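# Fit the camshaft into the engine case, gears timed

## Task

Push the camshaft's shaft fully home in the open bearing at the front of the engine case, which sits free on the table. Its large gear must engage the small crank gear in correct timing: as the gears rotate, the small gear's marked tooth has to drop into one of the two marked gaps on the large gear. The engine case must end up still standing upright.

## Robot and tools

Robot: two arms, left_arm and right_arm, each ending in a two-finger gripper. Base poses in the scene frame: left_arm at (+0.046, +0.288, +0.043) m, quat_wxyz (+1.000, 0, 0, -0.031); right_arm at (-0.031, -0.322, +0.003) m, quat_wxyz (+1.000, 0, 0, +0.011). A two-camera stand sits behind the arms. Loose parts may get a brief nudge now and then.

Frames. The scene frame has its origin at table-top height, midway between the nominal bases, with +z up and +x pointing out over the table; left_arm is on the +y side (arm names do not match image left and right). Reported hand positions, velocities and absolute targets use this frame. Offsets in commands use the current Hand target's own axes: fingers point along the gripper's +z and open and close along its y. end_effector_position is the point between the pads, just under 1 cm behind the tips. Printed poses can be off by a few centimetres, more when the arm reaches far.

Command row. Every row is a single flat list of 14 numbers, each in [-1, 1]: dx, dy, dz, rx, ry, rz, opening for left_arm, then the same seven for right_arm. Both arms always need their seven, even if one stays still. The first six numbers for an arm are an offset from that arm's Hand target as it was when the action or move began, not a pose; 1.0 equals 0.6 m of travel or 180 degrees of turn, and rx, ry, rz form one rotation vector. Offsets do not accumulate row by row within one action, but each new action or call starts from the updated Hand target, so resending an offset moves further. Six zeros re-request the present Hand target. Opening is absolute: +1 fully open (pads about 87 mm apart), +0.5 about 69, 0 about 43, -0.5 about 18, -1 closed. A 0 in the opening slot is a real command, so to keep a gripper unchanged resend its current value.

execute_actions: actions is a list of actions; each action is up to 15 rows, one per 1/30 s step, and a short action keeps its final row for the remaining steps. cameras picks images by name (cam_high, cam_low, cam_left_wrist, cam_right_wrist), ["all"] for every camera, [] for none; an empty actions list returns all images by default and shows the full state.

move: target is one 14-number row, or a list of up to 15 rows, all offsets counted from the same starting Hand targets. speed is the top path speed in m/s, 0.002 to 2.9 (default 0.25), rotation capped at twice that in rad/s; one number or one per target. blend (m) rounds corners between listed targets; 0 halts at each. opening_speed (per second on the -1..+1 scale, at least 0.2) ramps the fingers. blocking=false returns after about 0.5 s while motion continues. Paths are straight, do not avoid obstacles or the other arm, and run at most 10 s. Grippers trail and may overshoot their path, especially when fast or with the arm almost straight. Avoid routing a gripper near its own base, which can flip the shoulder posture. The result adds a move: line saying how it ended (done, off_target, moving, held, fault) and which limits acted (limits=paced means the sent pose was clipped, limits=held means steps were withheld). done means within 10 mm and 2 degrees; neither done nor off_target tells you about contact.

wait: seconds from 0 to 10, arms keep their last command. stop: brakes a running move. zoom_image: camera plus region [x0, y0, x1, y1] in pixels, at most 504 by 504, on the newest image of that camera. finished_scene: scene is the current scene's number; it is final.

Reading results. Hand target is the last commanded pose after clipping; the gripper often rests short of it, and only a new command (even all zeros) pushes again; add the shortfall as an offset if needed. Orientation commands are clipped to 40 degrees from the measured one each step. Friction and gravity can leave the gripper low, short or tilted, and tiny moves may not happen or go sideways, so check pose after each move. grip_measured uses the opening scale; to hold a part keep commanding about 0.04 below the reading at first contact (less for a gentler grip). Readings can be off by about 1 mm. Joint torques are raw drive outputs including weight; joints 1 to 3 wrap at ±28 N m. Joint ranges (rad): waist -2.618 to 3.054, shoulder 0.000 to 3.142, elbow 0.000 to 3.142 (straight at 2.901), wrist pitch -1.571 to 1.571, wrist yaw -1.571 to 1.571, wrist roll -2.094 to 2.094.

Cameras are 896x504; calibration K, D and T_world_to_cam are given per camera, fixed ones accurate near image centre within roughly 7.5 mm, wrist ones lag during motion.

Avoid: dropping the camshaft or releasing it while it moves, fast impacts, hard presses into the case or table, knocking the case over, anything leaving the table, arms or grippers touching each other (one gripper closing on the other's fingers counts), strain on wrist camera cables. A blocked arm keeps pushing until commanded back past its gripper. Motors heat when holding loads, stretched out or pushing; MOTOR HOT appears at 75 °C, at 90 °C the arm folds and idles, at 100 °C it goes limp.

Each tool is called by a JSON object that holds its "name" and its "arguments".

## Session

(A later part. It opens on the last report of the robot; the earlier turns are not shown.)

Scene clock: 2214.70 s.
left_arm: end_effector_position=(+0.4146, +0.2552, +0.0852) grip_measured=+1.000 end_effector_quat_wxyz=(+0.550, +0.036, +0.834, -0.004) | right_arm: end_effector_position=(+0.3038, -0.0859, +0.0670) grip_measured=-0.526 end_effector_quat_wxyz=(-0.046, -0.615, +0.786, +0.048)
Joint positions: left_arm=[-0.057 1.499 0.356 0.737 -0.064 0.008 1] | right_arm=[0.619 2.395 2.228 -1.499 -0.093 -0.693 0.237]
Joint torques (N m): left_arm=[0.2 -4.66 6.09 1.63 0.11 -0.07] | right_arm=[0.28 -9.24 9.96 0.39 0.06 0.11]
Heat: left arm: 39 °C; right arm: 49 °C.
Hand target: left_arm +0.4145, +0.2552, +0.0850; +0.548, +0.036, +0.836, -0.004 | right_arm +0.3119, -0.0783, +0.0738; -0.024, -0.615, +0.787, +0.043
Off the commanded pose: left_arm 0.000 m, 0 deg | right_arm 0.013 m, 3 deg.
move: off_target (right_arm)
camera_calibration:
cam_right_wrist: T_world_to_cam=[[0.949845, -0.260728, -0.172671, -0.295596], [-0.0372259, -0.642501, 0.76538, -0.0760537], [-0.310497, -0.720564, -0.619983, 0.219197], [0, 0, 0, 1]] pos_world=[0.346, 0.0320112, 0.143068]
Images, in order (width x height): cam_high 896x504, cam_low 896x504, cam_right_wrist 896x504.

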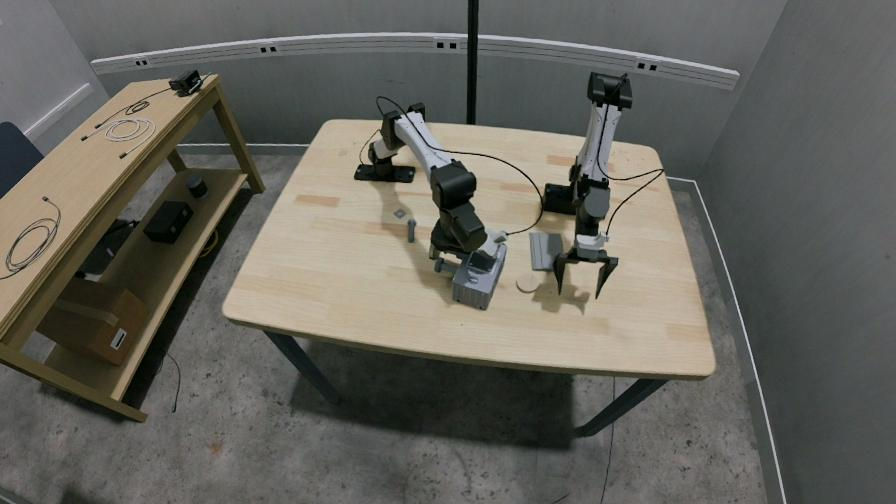

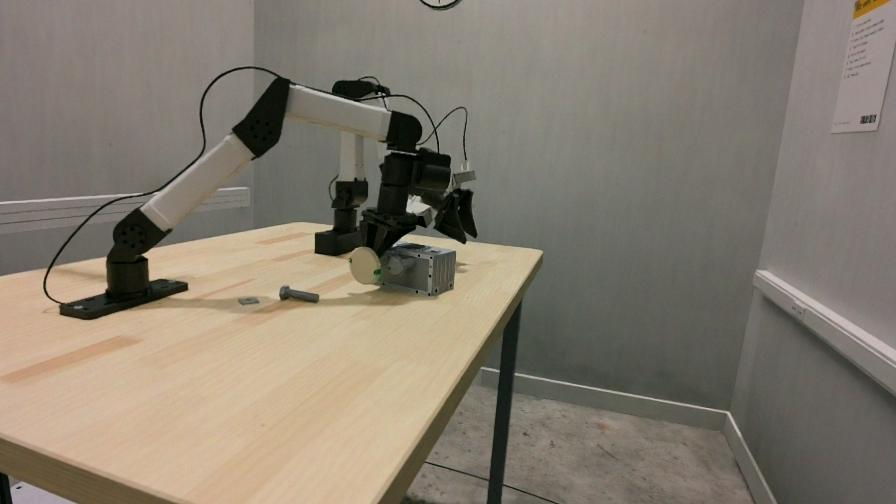

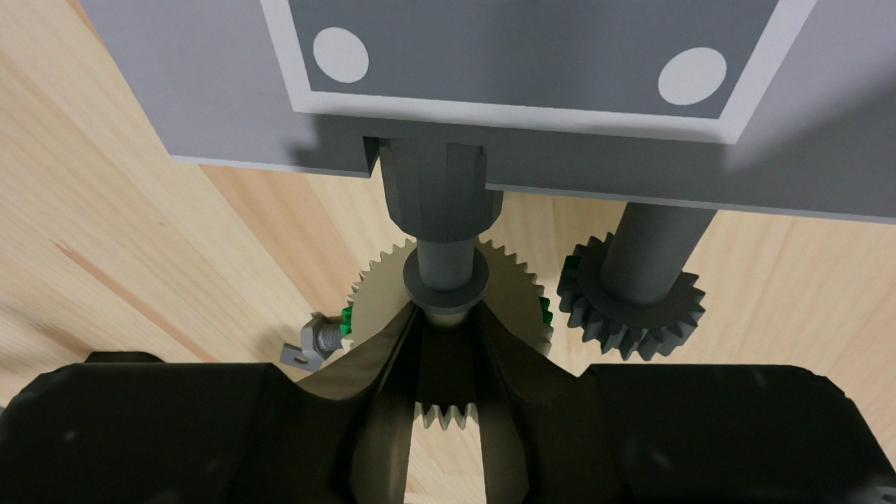

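{"name": "move", "arguments": {"target": [[0,0,0,0,0,0,1,-0.01,-0.003,0.003,0,0,0,-0.8]], "speed": 0.03, "cameras": ["cam_low","cam_high","cam_right_wrist"]}}

{"name": "zoom_image", "arguments": {"camera": "cam_low", "region": [345, 240, 410, 292]}}

{"name": "zoom_image", "arguments": {"camera": "cam_high", "region": [415, 235, 475, 275]}}

Scene clock: 2226.80 s.
left_arm: end_effector_position=(+0.4146, +0.2552, +0.0852) grip_measured=+1.000 end_effector_quat_wxyz=(+0.550, +0.036, +0.834, -0.004) | right_arm: end_effector_position=(+0.3029, -0.0837, +0.0676) grip_measured=-0.526 end_effector_quat_wxyz=(-0.056, -0.614, +0.786, +0.048)
Joint positions: left_arm=[-0.057 1.499 0.356 0.737 -0.064 0.008 1] | right_arm=[0.624 2.428 2.284 -1.541 -0.093 -0.687 0.237]
Joint torques (N m): left_arm=[0.31 -4.49 6.15 1.65 0.13 -0.1] | right_arm=[0.29 -9.18 9.89 0.59 0.05 0.11]
Heat: left arm: 39 °C; right arm: 51 °C.
Hand target: left_arm +0.4145, +0.2552, +0.0850; +0.548, +0.036, +0.836, -0.004 | right_arm +0.3149, -0.0729, +0.0719; -0.024, -0.615, +0.787, +0.043
Off the commanded pose: left_arm 0.000 m, 0 deg | right_arm 0.017 m, 4 deg.
move: off_target (right_arm)
camera_calibration:
cam_right_wrist: T_world_to_cam=[[0.94717, -0.262803, -0.183857, -0.29273], [-0.0255827, -0.63332, 0.773467, -0.0783344], [-0.31971, -0.727901, -0.606585, 0.222229], [0, 0, 0, 1]] pos_world=[0.34631, 0.0352192, 0.141569]
Images, in order (width x height): cam_high 896x504, cam_low 896x504, cam_right_wrist 896x504.

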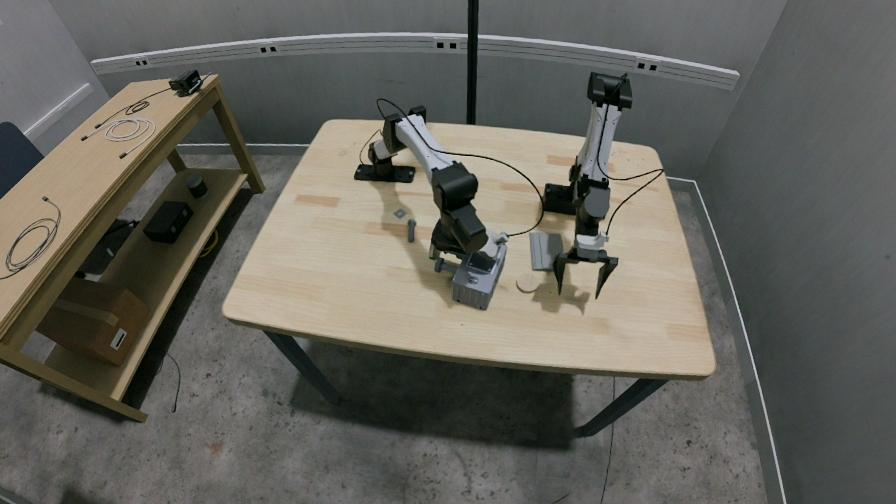

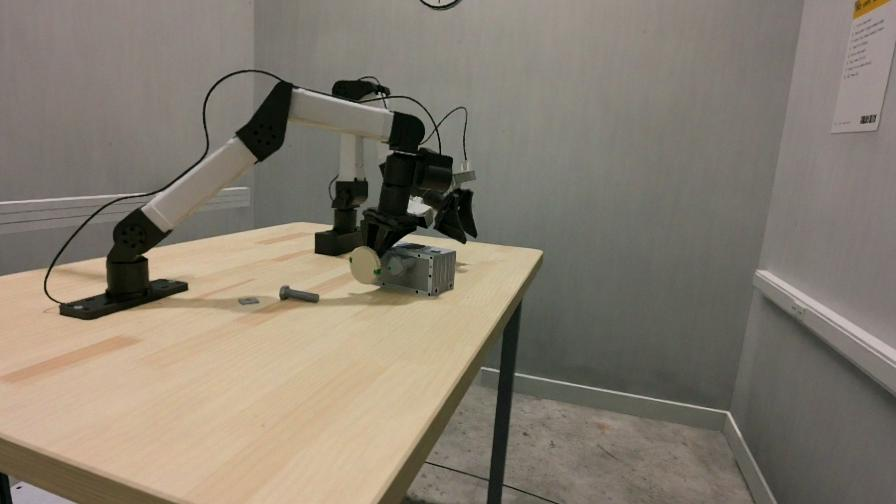

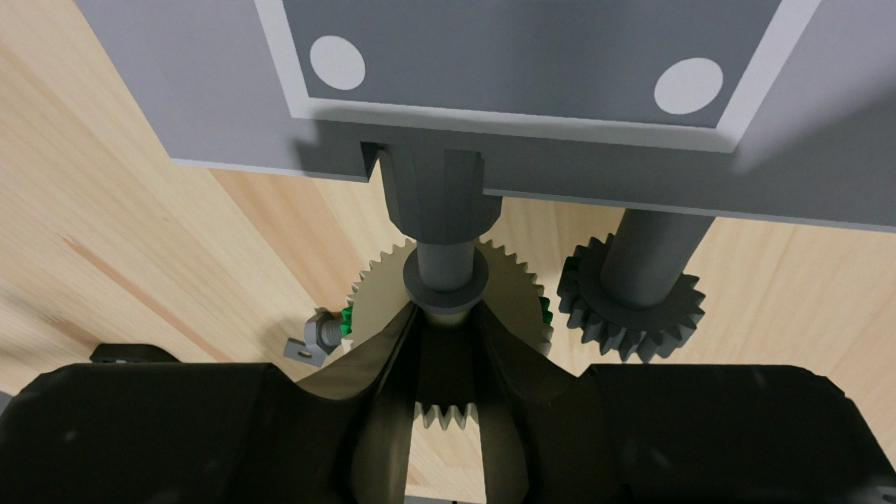

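Scaled by 7.754 from the camera's 896x504 image, which has a finer 1280x720 frame.

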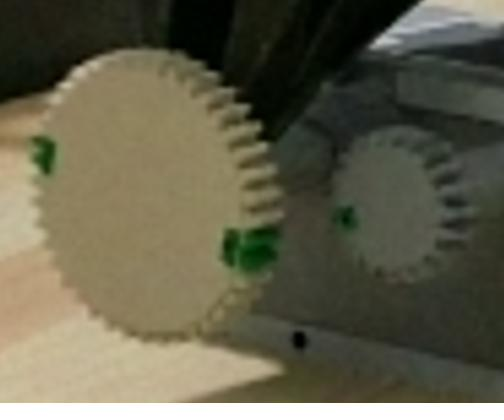

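Scaled by 8.400 from the camera's 896x504 image, which has a finer 1280x720 frame.

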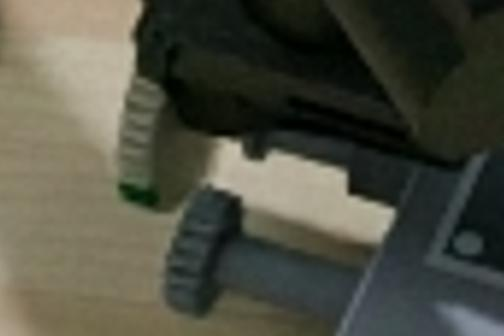

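{"name": "move", "arguments": {"target": [[0,0,0,0,0,0,1,0.004,0,0.006,0,-0.014,0,-0.8]], "speed": 0.03}}

Scene clock: 2246.00 s.
left_arm: end_effector_position=(+0.4146, +0.2552, +0.0852) grip_measured=+1.000 end_effector_quat_wxyz=(+0.550, +0.036, +0.834, -0.004) | right_arm: end_effector_position=(+0.3022, -0.0839, +0.0653) grip_measured=-0.526 end_effector_quat_wxyz=(-0.046, -0.615, +0.786, +0.048)
Joint positions: left_arm=[-0.057 1.499 0.356 0.737 -0.064 0.008 1] | right_arm=[0.624 2.394 2.22 -1.491 -0.095 -0.687 0.237]
Joint torques (N m): left_arm=[0.06 -4.55 6.26 1.64 0.15 -0.08] | right_arm=[-0.79 -11.17 5.18 1.04 -0.22 -0.01]
Heat: left arm: 39 °C; right arm: 52 °C.
Hand target: left_arm +0.4145, +0.2552, +0.0850; +0.548, +0.036, +0.836, -0.004 | right_arm +0.3140, -0.0751, +0.0682; -0.007, -0.614, +0.787, +0.056
Off the commanded pose: left_arm 0.000 m, 0 deg | right_arm 0.015 m, 5 deg.
move: off_target (right_arm)

{"name": "move", "arguments": {"target": [[0,0,0,0,0,0,1,-0.006,0.004,0.001,0,-0.006,0,-0.8]], "speed": 0.03, "cameras": ["cam_low","cam_high","cam_right_wrist"]}}

{"name": "zoom_image", "arguments": {"camera": "cam_low", "region": [345, 240, 410, 292]}}

{"name": "zoom_image", "arguments": {"camera": "cam_high", "region": [415, 235, 475, 275]}}

Scene clock: 2254.47 s.
left_arm: end_effector_position=(+0.4146, +0.2552, +0.0852) grip_measured=+1.000 end_effector_quat_wxyz=(+0.550, +0.036, +0.834, -0.004) | right_arm: end_effector_position=(+0.3020, -0.0835, +0.0653) grip_measured=-0.526 end_effector_quat_wxyz=(-0.042, -0.615, +0.786, +0.049)
Joint positions: left_arm=[-0.057 1.499 0.356 0.737 -0.064 0.008 1] | right_arm=[0.624 2.381 2.199 -1.474 -0.097 -0.687 0.237]
Joint torques (N m): left_arm=[0.1 -4.72 6.31 1.62 0.14 -0.1] | right_arm=[-0.44 -11.12 5.26 1.12 -0.32 0.06]
Heat: left arm: 39 °C; right arm: 53 °C.
Hand target: left_arm +0.4145, +0.2552, +0.0850; +0.548, +0.036, +0.836, -0.004 | right_arm +0.3125, -0.0710, +0.0681; +0.001, -0.613, +0.787, +0.062
Off the commanded pose: left_arm 0.000 m, 0 deg | right_arm 0.017 m, 5 deg.
move: off_target (right_arm)
camera_calibration:
cam_right_wrist: T_world_to_cam=[[0.950718, -0.259621, -0.169503, -0.294023], [-0.0415416, -0.648416, 0.760152, -0.0720881], [-0.30726, -0.715649, -0.627246, 0.219219], [0, 0, 0, 1]] pos_world=[0.343896, 0.0338059, 0.142464]
Images, in order (width x height): cam_high 896x504, cam_low 896x504, cam_right_wrist 896x504.

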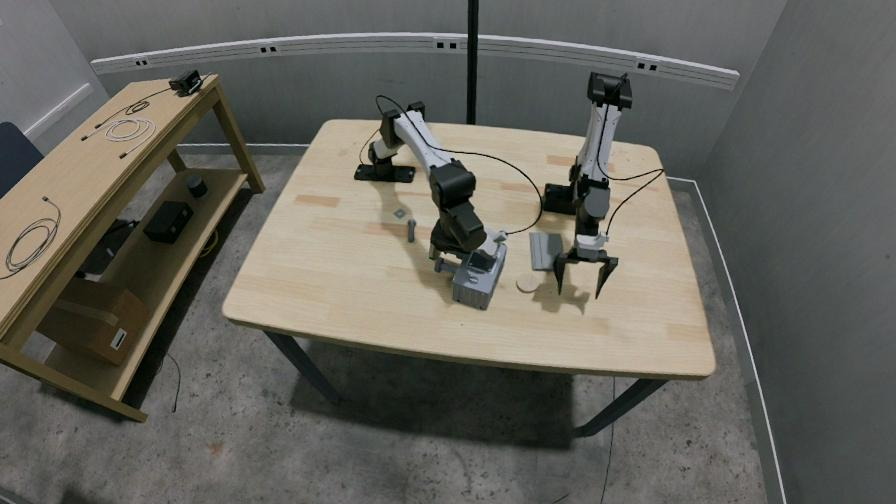

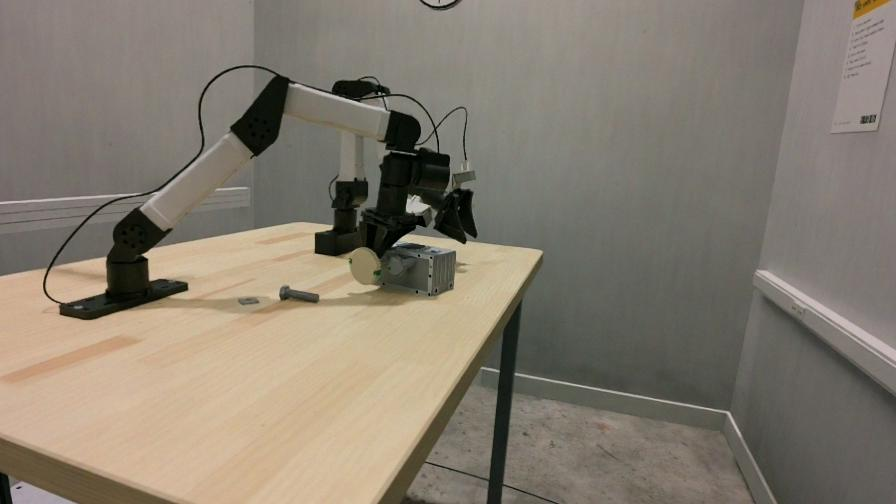

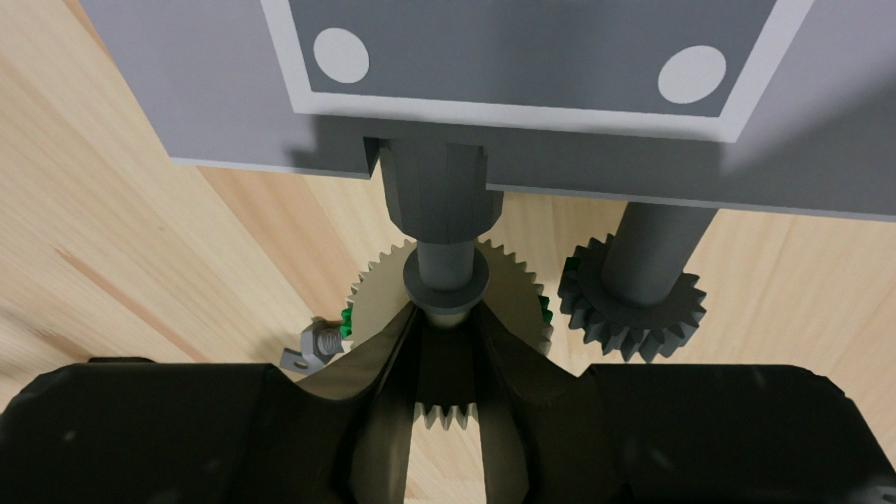

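Scaled by 7.754 from the camera's 896x504 image, which has a finer 1280x720 frame.

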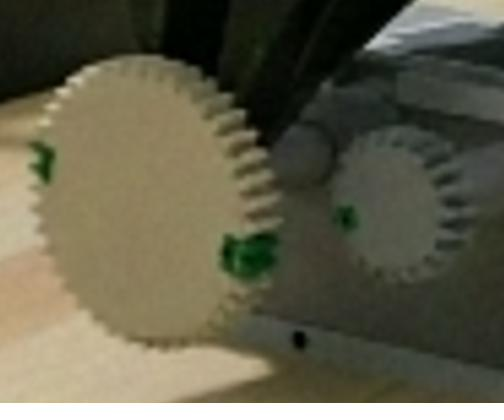

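Scaled by 8.400 from the camera's 896x504 image, which has a finer 1280x720 frame.

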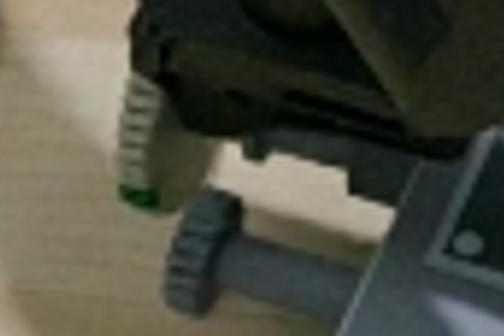

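{"name": "move", "arguments": {"target": [[0,0,0,0,0,0,1,0.003,-0.012,-0.006,0,0.006,0,-0.8]], "speed": 0.03}}

Scene clock: 2276.40 s.
left_arm: end_effector_position=(+0.4146, +0.2552, +0.0852) grip_measured=+1.000 end_effector_quat_wxyz=(+0.550, +0.036, +0.834, -0.004) | right_arm: end_effector_position=(+0.3040, -0.0855, +0.0661) grip_measured=-0.526 end_effector_quat_wxyz=(-0.044, -0.612, +0.788, +0.050)
Joint positions: left_arm=[-0.057 1.499 0.356 0.737 -0.064 0.008 1] | right_arm=[0.617 2.39 2.217 -1.488 -0.098 -0.687 0.237]
Joint torques (N m): left_arm=[0.09 -4.6 6.06 1.66 0.11 -0.12] | right_arm=[-0.7 -9.13 10.14 0.73 -0.18 -0.07]
Heat: left arm: 39 °C; right arm: 51 °C.
Hand target: left_arm +0.4145, +0.2552, +0.0850; +0.548, +0.036, +0.836, -0.004 | right_arm +0.3193, -0.0747, +0.0708; -0.006, -0.614, +0.787, +0.056
Off the commanded pose: left_arm 0.000 m, 0 deg | right_arm 0.019 m, 4 deg.
move: off_target (right_arm)

{"name": "move", "arguments": {"target": [[0,0,0,0,0,0,1,-0.008,0.002,0.0,0,0,0,-0.8]], "speed": 0.03}}

{"name": "move", "arguments": {"target": [[0,0,0,0,0,0,1,-0.008,-0.002,0.0,0,0,0,-0.8]], "speed": 0.03, "cameras": ["cam_low","cam_high","cam_right_wrist"]}}

{"name": "zoom_image", "arguments": {"camera": "cam_low", "region": [345, 240, 410, 292]}}

{"name": "zoom_image", "arguments": {"camera": "cam_high", "region": [415, 235, 475, 275]}}

Scene clock: 2286.23 s.
left_arm: end_effector_position=(+0.4146, +0.2552, +0.0852) grip_measured=+1.000 end_effector_quat_wxyz=(+0.550, +0.036, +0.834, -0.004) | right_arm: end_effector_position=(+0.3042, -0.0854, +0.0663) grip_measured=-0.526 end_effector_quat_wxyz=(-0.050, -0.612, +0.788, +0.050)
Joint positions: left_arm=[-0.057 1.499 0.356 0.737 -0.064 0.008 1] | right_arm=[0.617 2.409 2.249 -1.512 -0.098 -0.687 0.237]
Joint torques (N m): left_arm=[0.14 -4.57 6.32 1.61 0.13 -0.06] | right_arm=[-0.01 -9.29 10.32 0.79 -0.19 0.02]
Heat: left arm: 39 °C; right arm: 52 °C.
Hand target: left_arm +0.4145, +0.2552, +0.0850; +0.548, +0.036, +0.836, -0.004 | right_arm +0.3193, -0.0697, +0.0712; -0.006, -0.614, +0.787, +0.056
Off the commanded pose: left_arm 0.000 m, 0 deg | right_arm 0.022 m, 5 deg.
move: off_target (right_arm)

Scene clock: 2287.07 s.
left_arm: end_effector_position=(+0.4146, +0.2552, +0.0852) grip_measured=+1.000 end_effector_quat_wxyz=(+0.550, +0.036, +0.834, -0.004) | right_arm: end_effector_position=(+0.3044, -0.0852, +0.0673) grip_measured=-0.526 end_effector_quat_wxyz=(-0.058, -0.611, +0.788, +0.050)
Joint positions: left_arm=[-0.057 1.499 0.356 0.737 -0.064 0.008 1] | right_arm=[0.617 2.439 2.302 -1.553 -0.098 -0.687 0.237]
Joint torques (N m): left_arm=[0.23 -4.36 6.26 1.66 0.15 -0.08] | right_arm=[0.34 -9.44 10.41 0.93 -0.2 0.07]
Heat: left arm: 39 °C; right arm: 52 °C.
Hand target: left_arm +0.4145, +0.2552, +0.0850; +0.548, +0.036, +0.836, -0.004 | right_arm +0.3216, -0.0654, +0.0714; -0.006, -0.614, +0.787, +0.056
Off the commanded pose: left_arm 0.000 m, 0 deg | right_arm 0.027 m, 6 deg.
move: off_target (right_arm)
camera_calibration:
cam_right_wrist: T_world_to_cam=[[0.943791, -0.270099, -0.190539, -0.29373], [-0.0251462, -0.633442, 0.773382, -0.0792762], [-0.329585, -0.725119, -0.604628, 0.224469], [0, 0, 0, 1]] pos_world=[0.349208, 0.0332141, 0.141064]
Images, in order (width x height): cam_high 896x504, cam_low 896x504, cam_right_wrist 896x504.

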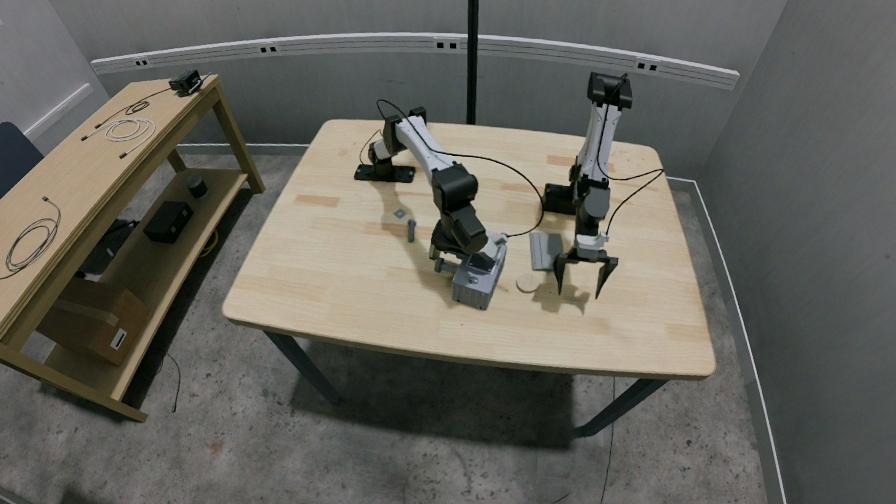

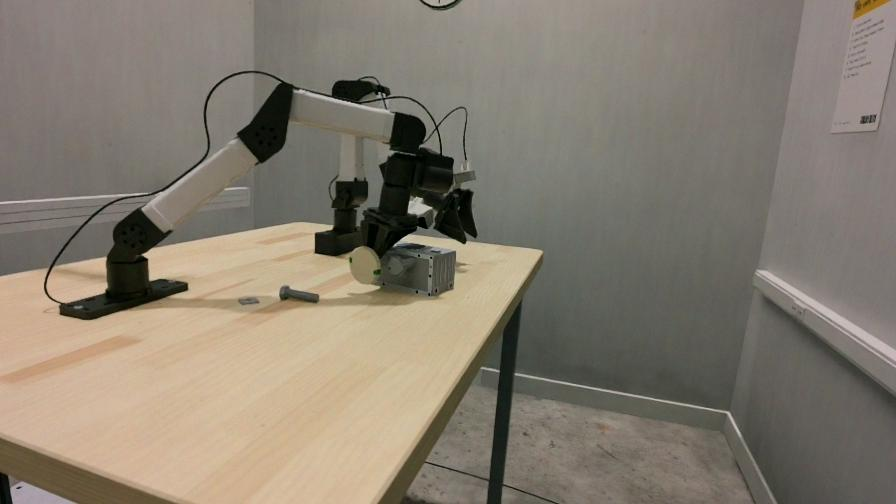

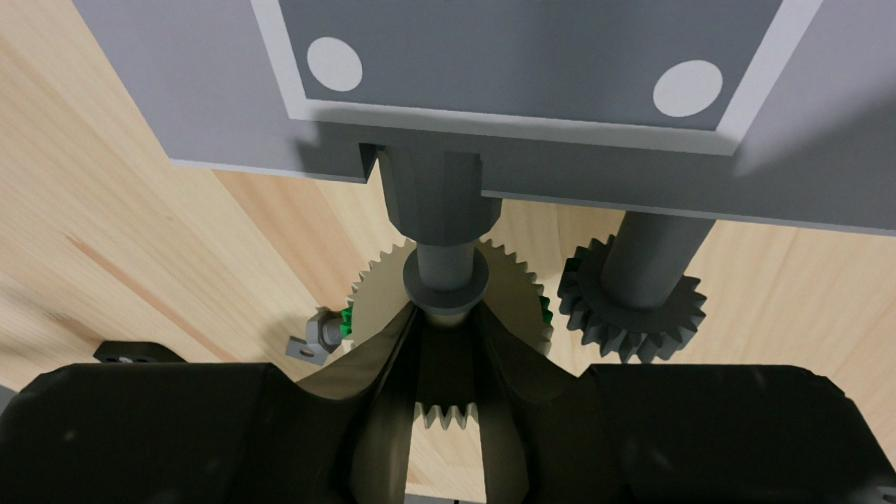

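Scaled by 7.754 from the camera's 896x504 image, which has a finer 1280x720 frame.

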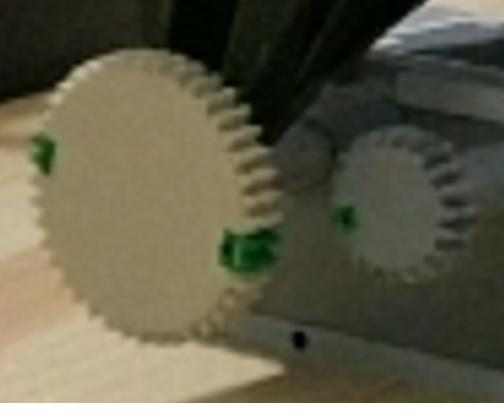

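Scaled by 8.400 from the camera's 896x504 image, which has a finer 1280x720 frame.

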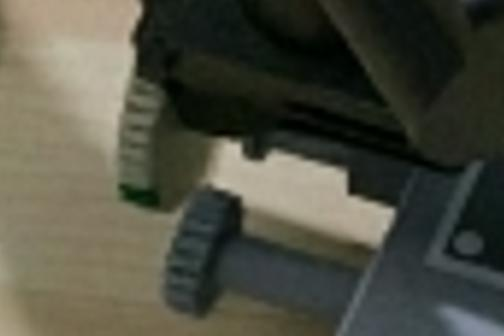

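{"name": "move", "arguments": {"target": [[0,0,0,0,0,0,1,0.025,0.002,0.0,0,-0.01,0,-0.8]], "speed": 0.03, "cameras": ["cam_right_wrist"]}}

{"name": "zoom_image", "arguments": {"camera": "cam_right_wrist", "region": [340, 130, 560, 330]}}

Scene clock: 2311.73 s.
left_arm: end_effector_position=(+0.4146, +0.2552, +0.0852) grip_measured=+1.000 end_effector_quat_wxyz=(+0.550, +0.036, +0.834, -0.004) | right_arm: end_effector_position=(+0.3038, -0.0864, +0.0653) grip_measured=-0.526 end_effector_quat_wxyz=(-0.035, -0.611, +0.788, +0.061)
Joint positions: left_arm=[-0.057 1.499 0.356 0.737 -0.064 0.008 1] | right_arm=[0.607 2.362 2.168 -1.451 -0.119 -0.696 0.237]
Joint torques (N m): left_arm=[0.16 -4.62 6.24 1.67 0.16 -0.08] | right_arm=[-1.01 -11.37 5.38 1.04 -0.18 -0.1]
Heat: left arm: 39 °C; right arm: 53 °C.
Hand target: left_arm +0.4145, +0.2552, +0.0850; +0.548, +0.036, +0.836, -0.004 | right_arm +0.3168, -0.0797, +0.0706; +0.006, -0.613, +0.787, +0.066
Off the commanded pose: left_arm 0.000 m, 0 deg | right_arm 0.015 m, 5 deg.
move: off_target (right_arm)
camera_calibration:
cam_right_wrist: T_world_to_cam=[[0.947404, -0.265188, -0.179169, -0.295334], [-0.0463127, -0.667539, 0.743133, -0.0729134], [-0.316672, -0.695749, -0.644711, 0.223463], [0, 0, 0, 1]] pos_world=[0.347188, 0.0284826, 0.145339]
Images, in order (width x height): cam_right_wrist 896x504.

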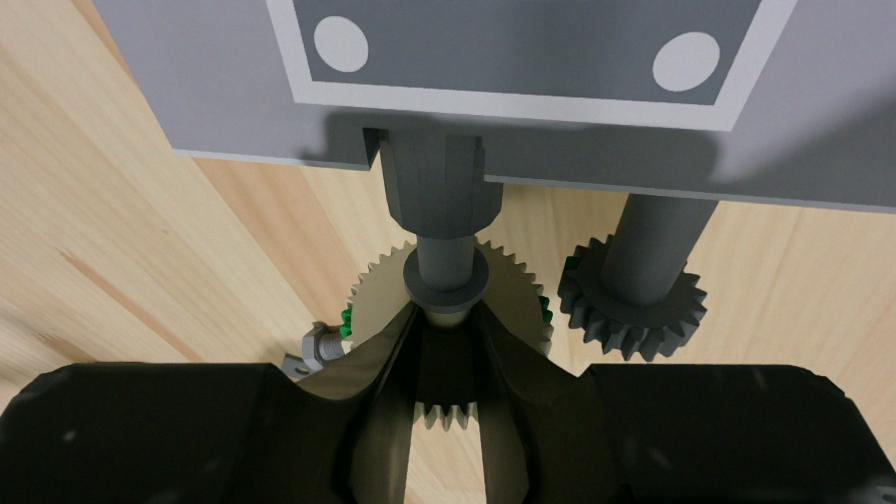

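Scaled by 2.291 from the camera's 896x504 image, which has a finer 1280x720 frame.

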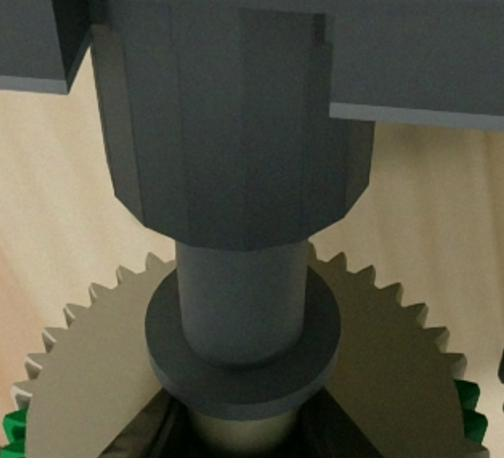

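{"name": "move", "arguments": {"target": [[0,0,0,0,0,0,1,-0.008,0.006,0.003,0,0,0,-0.8],[0,0,0,0,0,0,1,-0.022,0.006,0.003,0,-0.01,0,-0.8]], "speed": 0.05, "cameras": ["cam_right_wrist"]}}

{"name": "zoom_image", "arguments": {"camera": "cam_right_wrist", "region": [340, 130, 560, 330]}}

Scene clock: 2322.37 s.
left_arm: end_effector_position=(+0.4146, +0.2552, +0.0852) grip_measured=+1.000 end_effector_quat_wxyz=(+0.550, +0.036, +0.834, -0.004) | right_arm: end_effector_position=(+0.3035, -0.0857, +0.0652) grip_measured=-0.526 end_effector_quat_wxyz=(-0.034, -0.611, +0.788, +0.063)
Joint positions: left_arm=[-0.057 1.499 0.356 0.737 -0.064 0.008 1] | right_arm=[0.607 2.362 2.168 -1.45 -0.123 -0.696 0.237]
Joint torques (N m): left_arm=[0.09 -4.72 6.06 1.59 0.14 -0.09] | right_arm=[0.32 -10.74 7.1 1.21 -0.37 0.11]
Heat: left arm: 39 °C; right arm: 54 °C.
Hand target: left_arm +0.4145, +0.2552, +0.0850; +0.548, +0.036, +0.836, -0.004 | right_arm +0.3165, -0.0660, +0.0703; +0.018, -0.612, +0.787, +0.076
Off the commanded pose: left_arm 0.000 m, 0 deg | right_arm 0.024 m, 6 deg.
move: off_target (right_arm)
camera_calibration:
cam_right_wrist: T_world_to_cam=[[0.947002, -0.264733, -0.181942, -0.294552], [-0.0451166, -0.670399, 0.740628, -0.0728399], [-0.318042, -0.693167, -0.646814, 0.224606], [0, 0, 0, 1]] pos_world=[0.347089, 0.02888, 0.145634]
Images, in order (width x height): cam_right_wrist 896x504.

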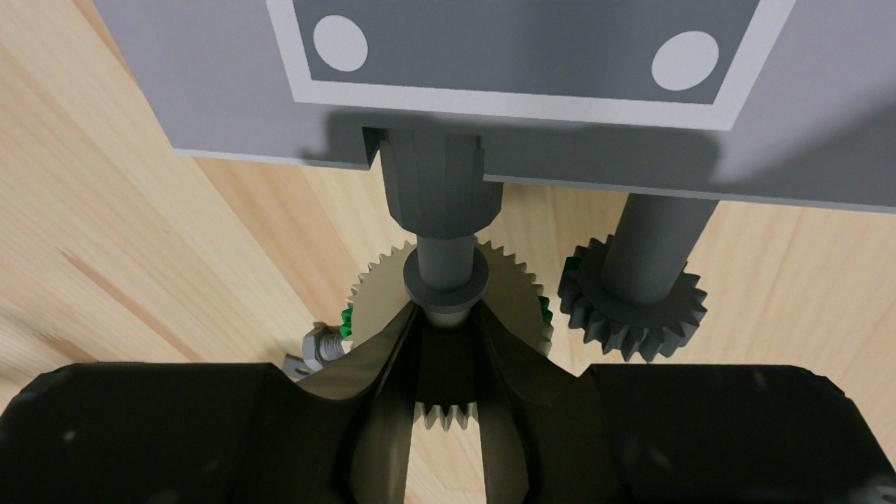

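Scaled by 2.291 from the camera's 896x504 image, which has a finer 1280x720 frame.

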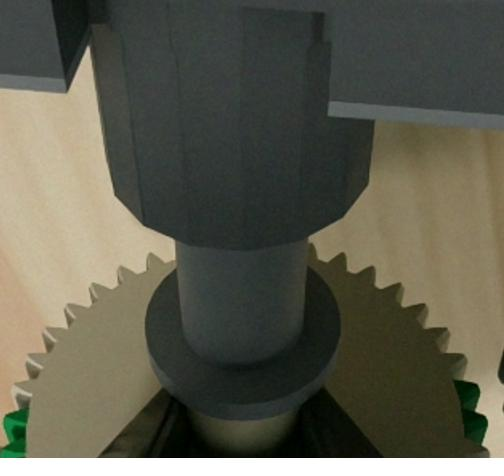

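{"name": "move", "arguments": {"target": [[0,0,0,0,0,0,1,-0.012,-0.006,0.0,0,-0.005,0,-0.8]], "speed": 0.05}}

{"name": "move", "arguments": {"target": [[0,0,0,0,0,0,1,-0.012,-0.003,0.0,0,0,0,-0.8]], "speed": 0.05, "cameras": ["cam_right_wrist"]}}

Scene clock: 2329.53 s.
left_arm: end_effector_position=(+0.4146, +0.2552, +0.0852) grip_measured=+1.000 end_effector_quat_wxyz=(+0.550, +0.036, +0.834, -0.004) | right_arm: end_effector_position=(+0.3036, -0.0844, +0.0660) grip_measured=-0.526 end_effector_quat_wxyz=(-0.032, -0.611, +0.788, +0.065)
Joint positions: left_arm=[-0.057 1.499 0.356 0.737 -0.064 0.008 1] | right_arm=[0.607 2.362 2.172 -1.451 -0.129 -0.695 0.237]
Joint torques (N m): left_arm=[0.02 -4.62 6.24 1.66 0.1 -0.11] | right_arm=[0.27 -9.09 10.74 1.14 -0.42 0.11]
Motor temperatures (°C): left_arm=[22 32 33 39 22 22 22] | right_arm=[23 55 46 27 23 24 26]
Heat: left arm: 39 °C; right arm: 55 °C.
Hand target: left_arm +0.4145, +0.2552, +0.0850; +0.548, +0.036, +0.836, -0.004 | right_arm +0.3218, -0.0599, +0.0709; +0.025, -0.611, +0.787, +0.080
Off the commanded pose: left_arm 0.000 m, 0 deg | right_arm 0.031 m, 7 deg.
move: off_target (right_arm)

Scene clock: 2330.40 s.
left_arm: end_effector_position=(+0.4146, +0.2552, +0.0852) grip_measured=+1.000 end_effector_quat_wxyz=(+0.550, +0.036, +0.834, -0.004) | right_arm: end_effector_position=(+0.3029, -0.0828, +0.0662) grip_measured=-0.526 end_effector_quat_wxyz=(-0.047, -0.610, +0.788, +0.066)
Joint positions: left_arm=[-0.057 1.499 0.356 0.737 -0.064 0.008 1] | right_arm=[0.61 2.405 2.243 -1.506 -0.13 -0.692 0.237]
Joint torques (N m): left_arm=[0.13 -4.49 6.17 1.66 0.11 -0.1] | right_arm=[0.57 -9.58 11.07 1.31 -0.41 0.15]
Motor temperatures (°C): left_arm=[22 32 33 39 22 22 22] | right_arm=[23 55 46 27 23 24 26]
Heat: left arm: 39 °C; right arm: 55 °C.
Hand target: left_arm +0.4145, +0.2552, +0.0850; +0.548, +0.036, +0.836, -0.004 | right_arm +0.3252, -0.0533, +0.0717; +0.024, -0.611, +0.787, +0.081
Off the commanded pose: left_arm 0.000 m, 0 deg | right_arm 0.037 m, 8 deg.
move: off_target (right_arm)
camera_calibration:
cam_right_wrist: T_world_to_cam=[[0.942321, -0.267101, -0.201714, -0.290477], [-0.0278513, -0.663133, 0.747984, -0.0768593], [-0.333551, -0.699222, -0.632323, 0.230314], [0, 0, 0, 1]] pos_world=[0.348404, 0.0324858, 0.144529]
Images, in order (width x height): cam_right_wrist 896x504.

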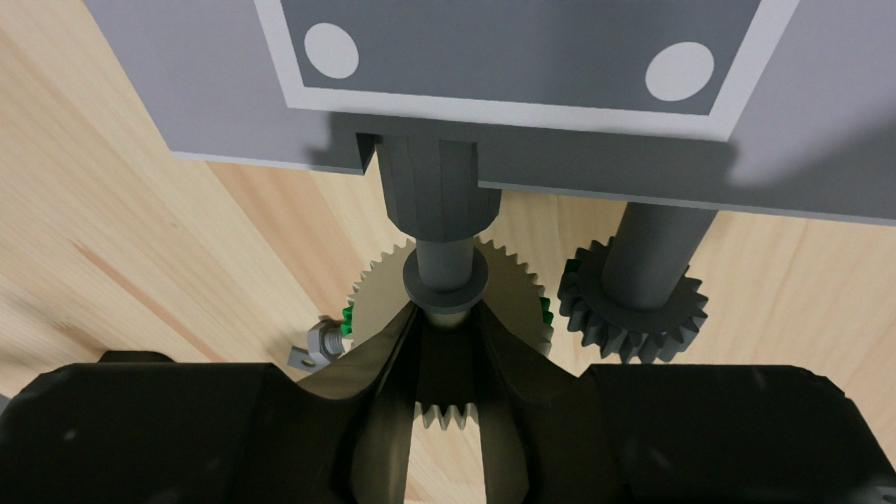

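{"name": "wait", "arguments": {"seconds": 0, "cameras": ["cam_low","cam_high"]}}

{"name": "zoom_image", "arguments": {"camera": "cam_low", "region": [330, 220, 460, 300]}}

{"name": "zoom_image", "arguments": {"camera": "cam_high", "region": [410, 225, 520, 315]}}

Scene clock: 2337.90 s.
left_arm: end_effector_position=(+0.4146, +0.2552, +0.0852) grip_measured=+1.000 end_effector_quat_wxyz=(+0.550, +0.036, +0.834, -0.004) | right_arm: end_effector_position=(+0.3029, -0.0828, +0.0662) grip_measured=-0.526 end_effector_quat_wxyz=(-0.047, -0.610, +0.788, +0.066)
Joint positions: left_arm=[-0.057 1.499 0.356 0.737 -0.064 0.008 1] | right_arm=[0.61 2.405 2.243 -1.506 -0.13 -0.692 0.237]
Joint torques (N m): left_arm=[0.16 -4.51 6 1.65 0.11 -0.09] | right_arm=[0.57 -9.55 11.14 1.3 -0.41 0.15]
Heat: left arm: 39 °C; right arm: 54 °C.
Hand target: left_arm +0.4145, +0.2552, +0.0850; +0.548, +0.036, +0.836, -0.004 | right_arm +0.3252, -0.0533, +0.0717; +0.024, -0.611, +0.787, +0.081
Tool commands: left_gripper/opening=+1.0 right_gripper/opening=-0.8
Off the commanded pose: left_arm 0.000 m, 0 deg | right_arm 0.037 m, 8 deg.
Images, in order (width x height): cam_high 896x504, cam_low 896x504.

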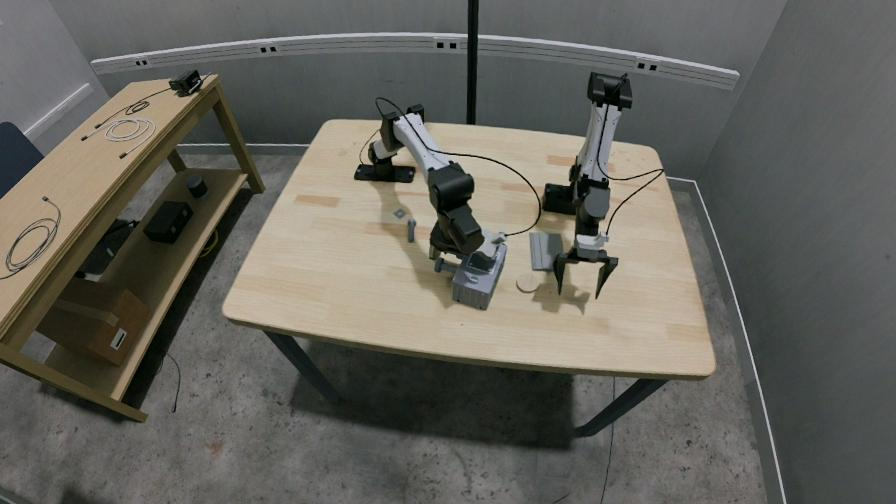

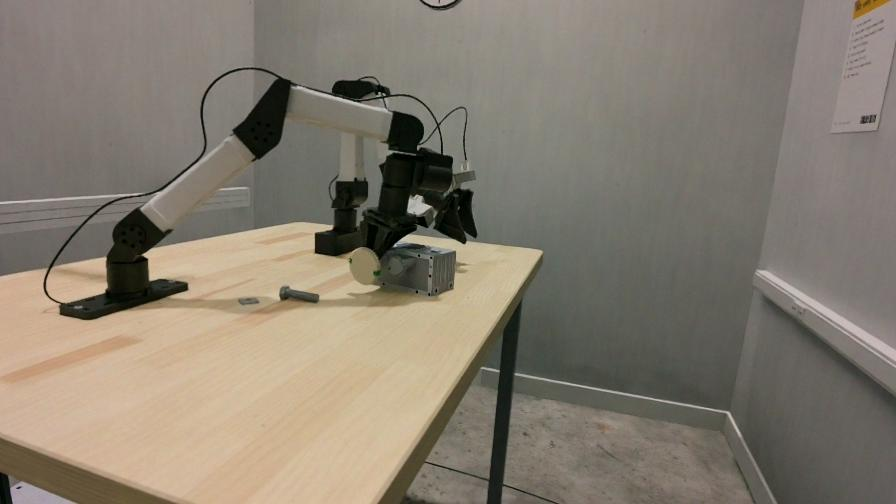

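Scaled by 3.877 from the camera's 896x504 image, which has a finer 1280x720 frame.

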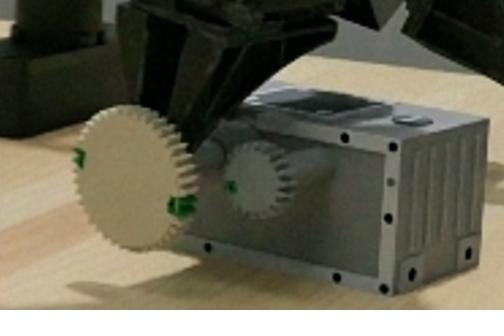

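Scaled by 4.582 from the camera's 896x504 image, which has a finer 1280x720 frame.

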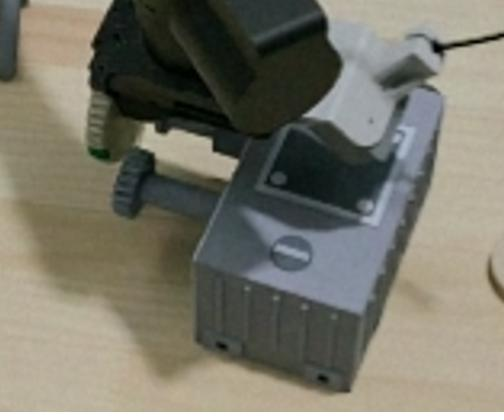

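{"name": "zoom_image", "arguments": {"camera": "cam_high", "region": [424, 240, 460, 276]}}

{"name": "zoom_image", "arguments": {"camera": "cam_low", "region": [368, 246, 412, 281]}}

{"name": "zoom_image", "arguments": {"camera": "cam_right_wrist", "region": [440, 200, 740, 380]}}

Scaled by 14.000 from the camera's 896x504 image, which has a finer 1280x720 frame.

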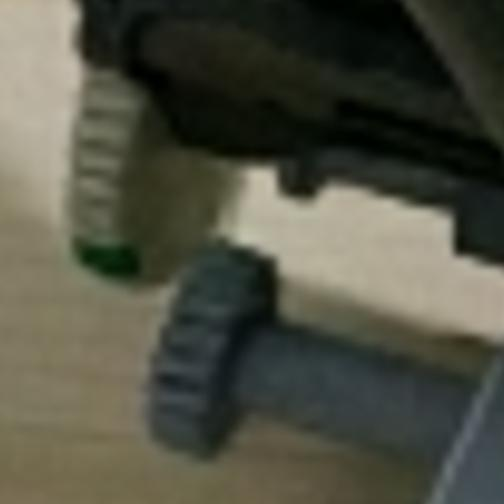

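Scaled by 11.455 from the camera's 896x504 image, which has a finer 1280x720 frame.

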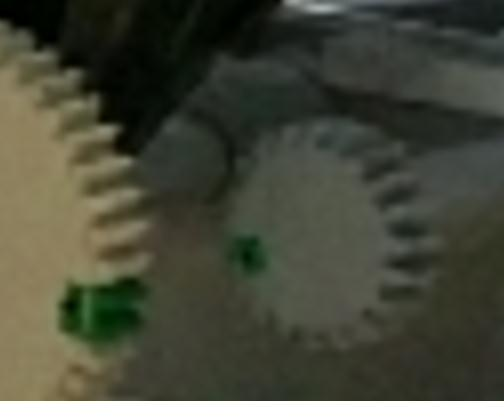

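This scene's latest camera images include none from cam_right_wrist. They are from: cam_high, cam_low. cam_right_wrist's image comes with the result of a call that names it in "cameras".

{"name": "move", "arguments": {"target": [[0,0,0,0,0,0,1,0.015,-0.003,0.002,0,0.012,-0.018,-0.8],[0,0,0,0,0,0,1,0.0,-0.003,0.002,0,0.012,-0.018,-0.8]], "speed": 0.05, "cameras": ["cam_right_wrist"]}}

{"name": "zoom_image", "arguments": {"camera": "cam_right_wrist", "region": [340, 130, 560, 330]}}

Scene clock: 2407.40 s.
left_arm: end_effector_position=(+0.4146, +0.2552, +0.0852) grip_measured=+1.000 end_effector_quat_wxyz=(+0.550, +0.036, +0.834, -0.004) | right_arm: end_effector_position=(+0.3045, -0.0825, +0.0675) grip_measured=-0.526 end_effector_quat_wxyz=(-0.058, -0.624, +0.777, +0.062)
Joint positions: left_arm=[-0.057 1.499 0.356 0.737 -0.064 0.008 1] | right_arm=[0.616 2.446 2.317 -1.562 -0.119 -0.723 0.237]
Joint torques (N m): left_arm=[0.16 -4.55 6.22 1.66 0.12 -0.08] | right_arm=[1.02 -9.5 10.73 1.28 -0.25 -0.04]
Motor temperatures (°C): left_arm=[22 32 33 39 22 22 22] | right_arm=[23 53 53 28 23 24 26]
Heat: left arm: 39 °C; right arm: 53 °C.
Hand target: left_arm +0.4145, +0.2552, +0.0850; +0.548, +0.036, +0.836, -0.004 | right_arm +0.3270, -0.0537, +0.0703; +0.012, -0.635, +0.770, +0.068
Off the commanded pose: left_arm 0.000 m, 0 deg | right_arm 0.037 m, 8 deg.
move: off_target (right_arm)
camera_calibration:
cam_right_wrist: T_world_to_cam=[[0.9492, -0.236013, -0.208125, -0.290698], [0.00480733, -0.650451, 0.759533, -0.0872255], [-0.314635, -0.72195, -0.616274, 0.223096], [0, 0, 0, 1]] pos_world=[0.346544, 0.0357196, 0.143237]
Images, in order (width x height): cam_right_wrist 896x504.

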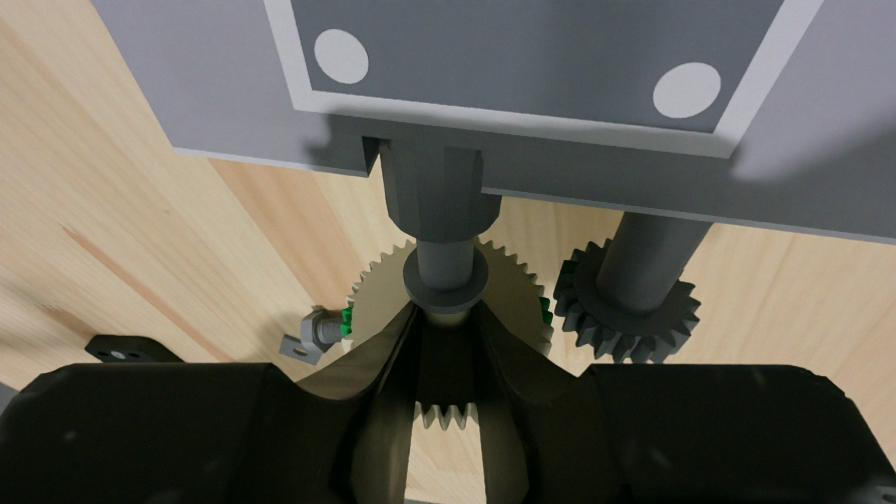

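Scaled by 2.291 from the camera's 896x504 image, which has a finer 1280x720 frame.

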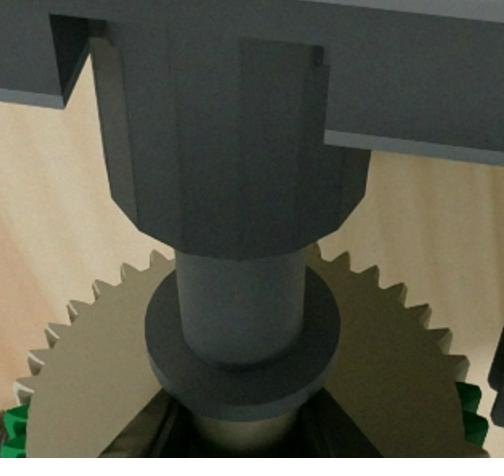

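{"name": "move", "arguments": {"target": [[0,0,0,0,0,0,1,0.03,-0.001,-0.002,0,-0.02,0,-0.8],[0,0,0,0,0,0,1,0.006,-0.003,0.0,0,-0.02,0,-0.8]], "speed": 0.05, "cameras": ["cam_right_wrist"]}}

{"name": "zoom_image", "arguments": {"camera": "cam_right_wrist", "region": [340, 130, 560, 330]}}

Scene clock: 2427.77 s.
left_arm: end_effector_position=(+0.4146, +0.2552, +0.0852) grip_measured=+1.000 end_effector_quat_wxyz=(+0.550, +0.036, +0.834, -0.004) | right_arm: end_effector_position=(+0.3044, -0.0834, +0.0659) grip_measured=-0.526 end_effector_quat_wxyz=(-0.030, -0.624, +0.777, +0.078)
Joint positions: left_arm=[-0.057 1.499 0.356 0.737 -0.064 0.008 1] | right_arm=[0.6 2.361 2.172 -1.45 -0.153 -0.737 0.237]
Joint torques (N m): left_arm=[0.17 -4.41 6.05 1.71 0.13 -0.11] | right_arm=[0.28 -9.02 10.73 1.33 -0.35 -0.09]
Heat: left arm: 39 °C; right arm: 53 °C.
Hand target: left_arm +0.4145, +0.2552, +0.0850; +0.548, +0.036, +0.836, -0.004 | right_arm +0.3280, -0.0576, +0.0697; +0.036, -0.632, +0.769, +0.088
Off the commanded pose: left_arm 0.000 m, 0 deg | right_arm 0.035 m, 8 deg.
move: off_target (right_arm)
camera_calibration:
cam_right_wrist: T_world_to_cam=[[0.952795, -0.228376, -0.200065, -0.292218], [-0.0156192, -0.694942, 0.718896, -0.0813863], [-0.303212, -0.681836, -0.665704, 0.224502], [0, 0, 0, 1]] pos_world=[0.345225, 0.0297793, 0.149498]
Images, in order (width x height): cam_right_wrist 896x504.

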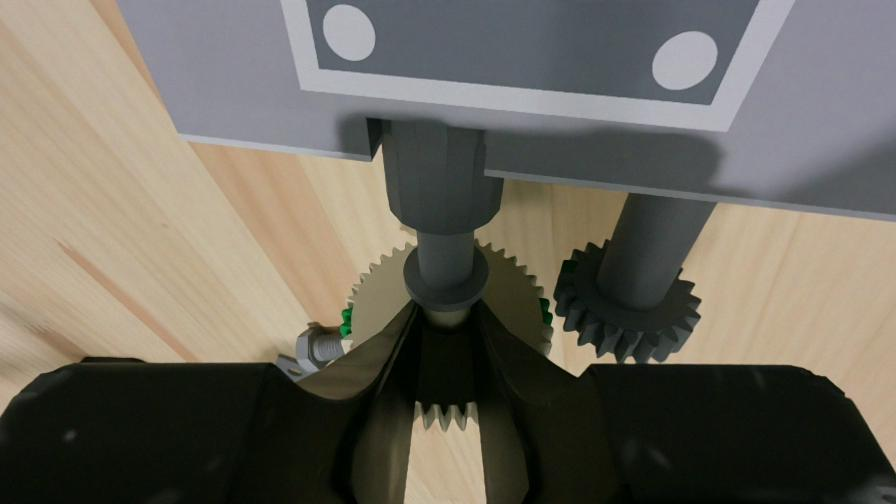

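Scaled by 2.291 from the camera's 896x504 image, which has a finer 1280x720 frame.

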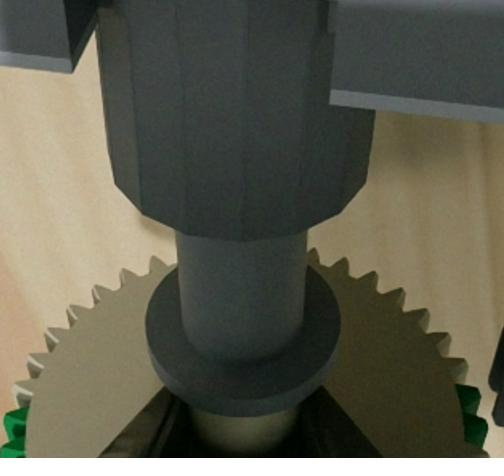

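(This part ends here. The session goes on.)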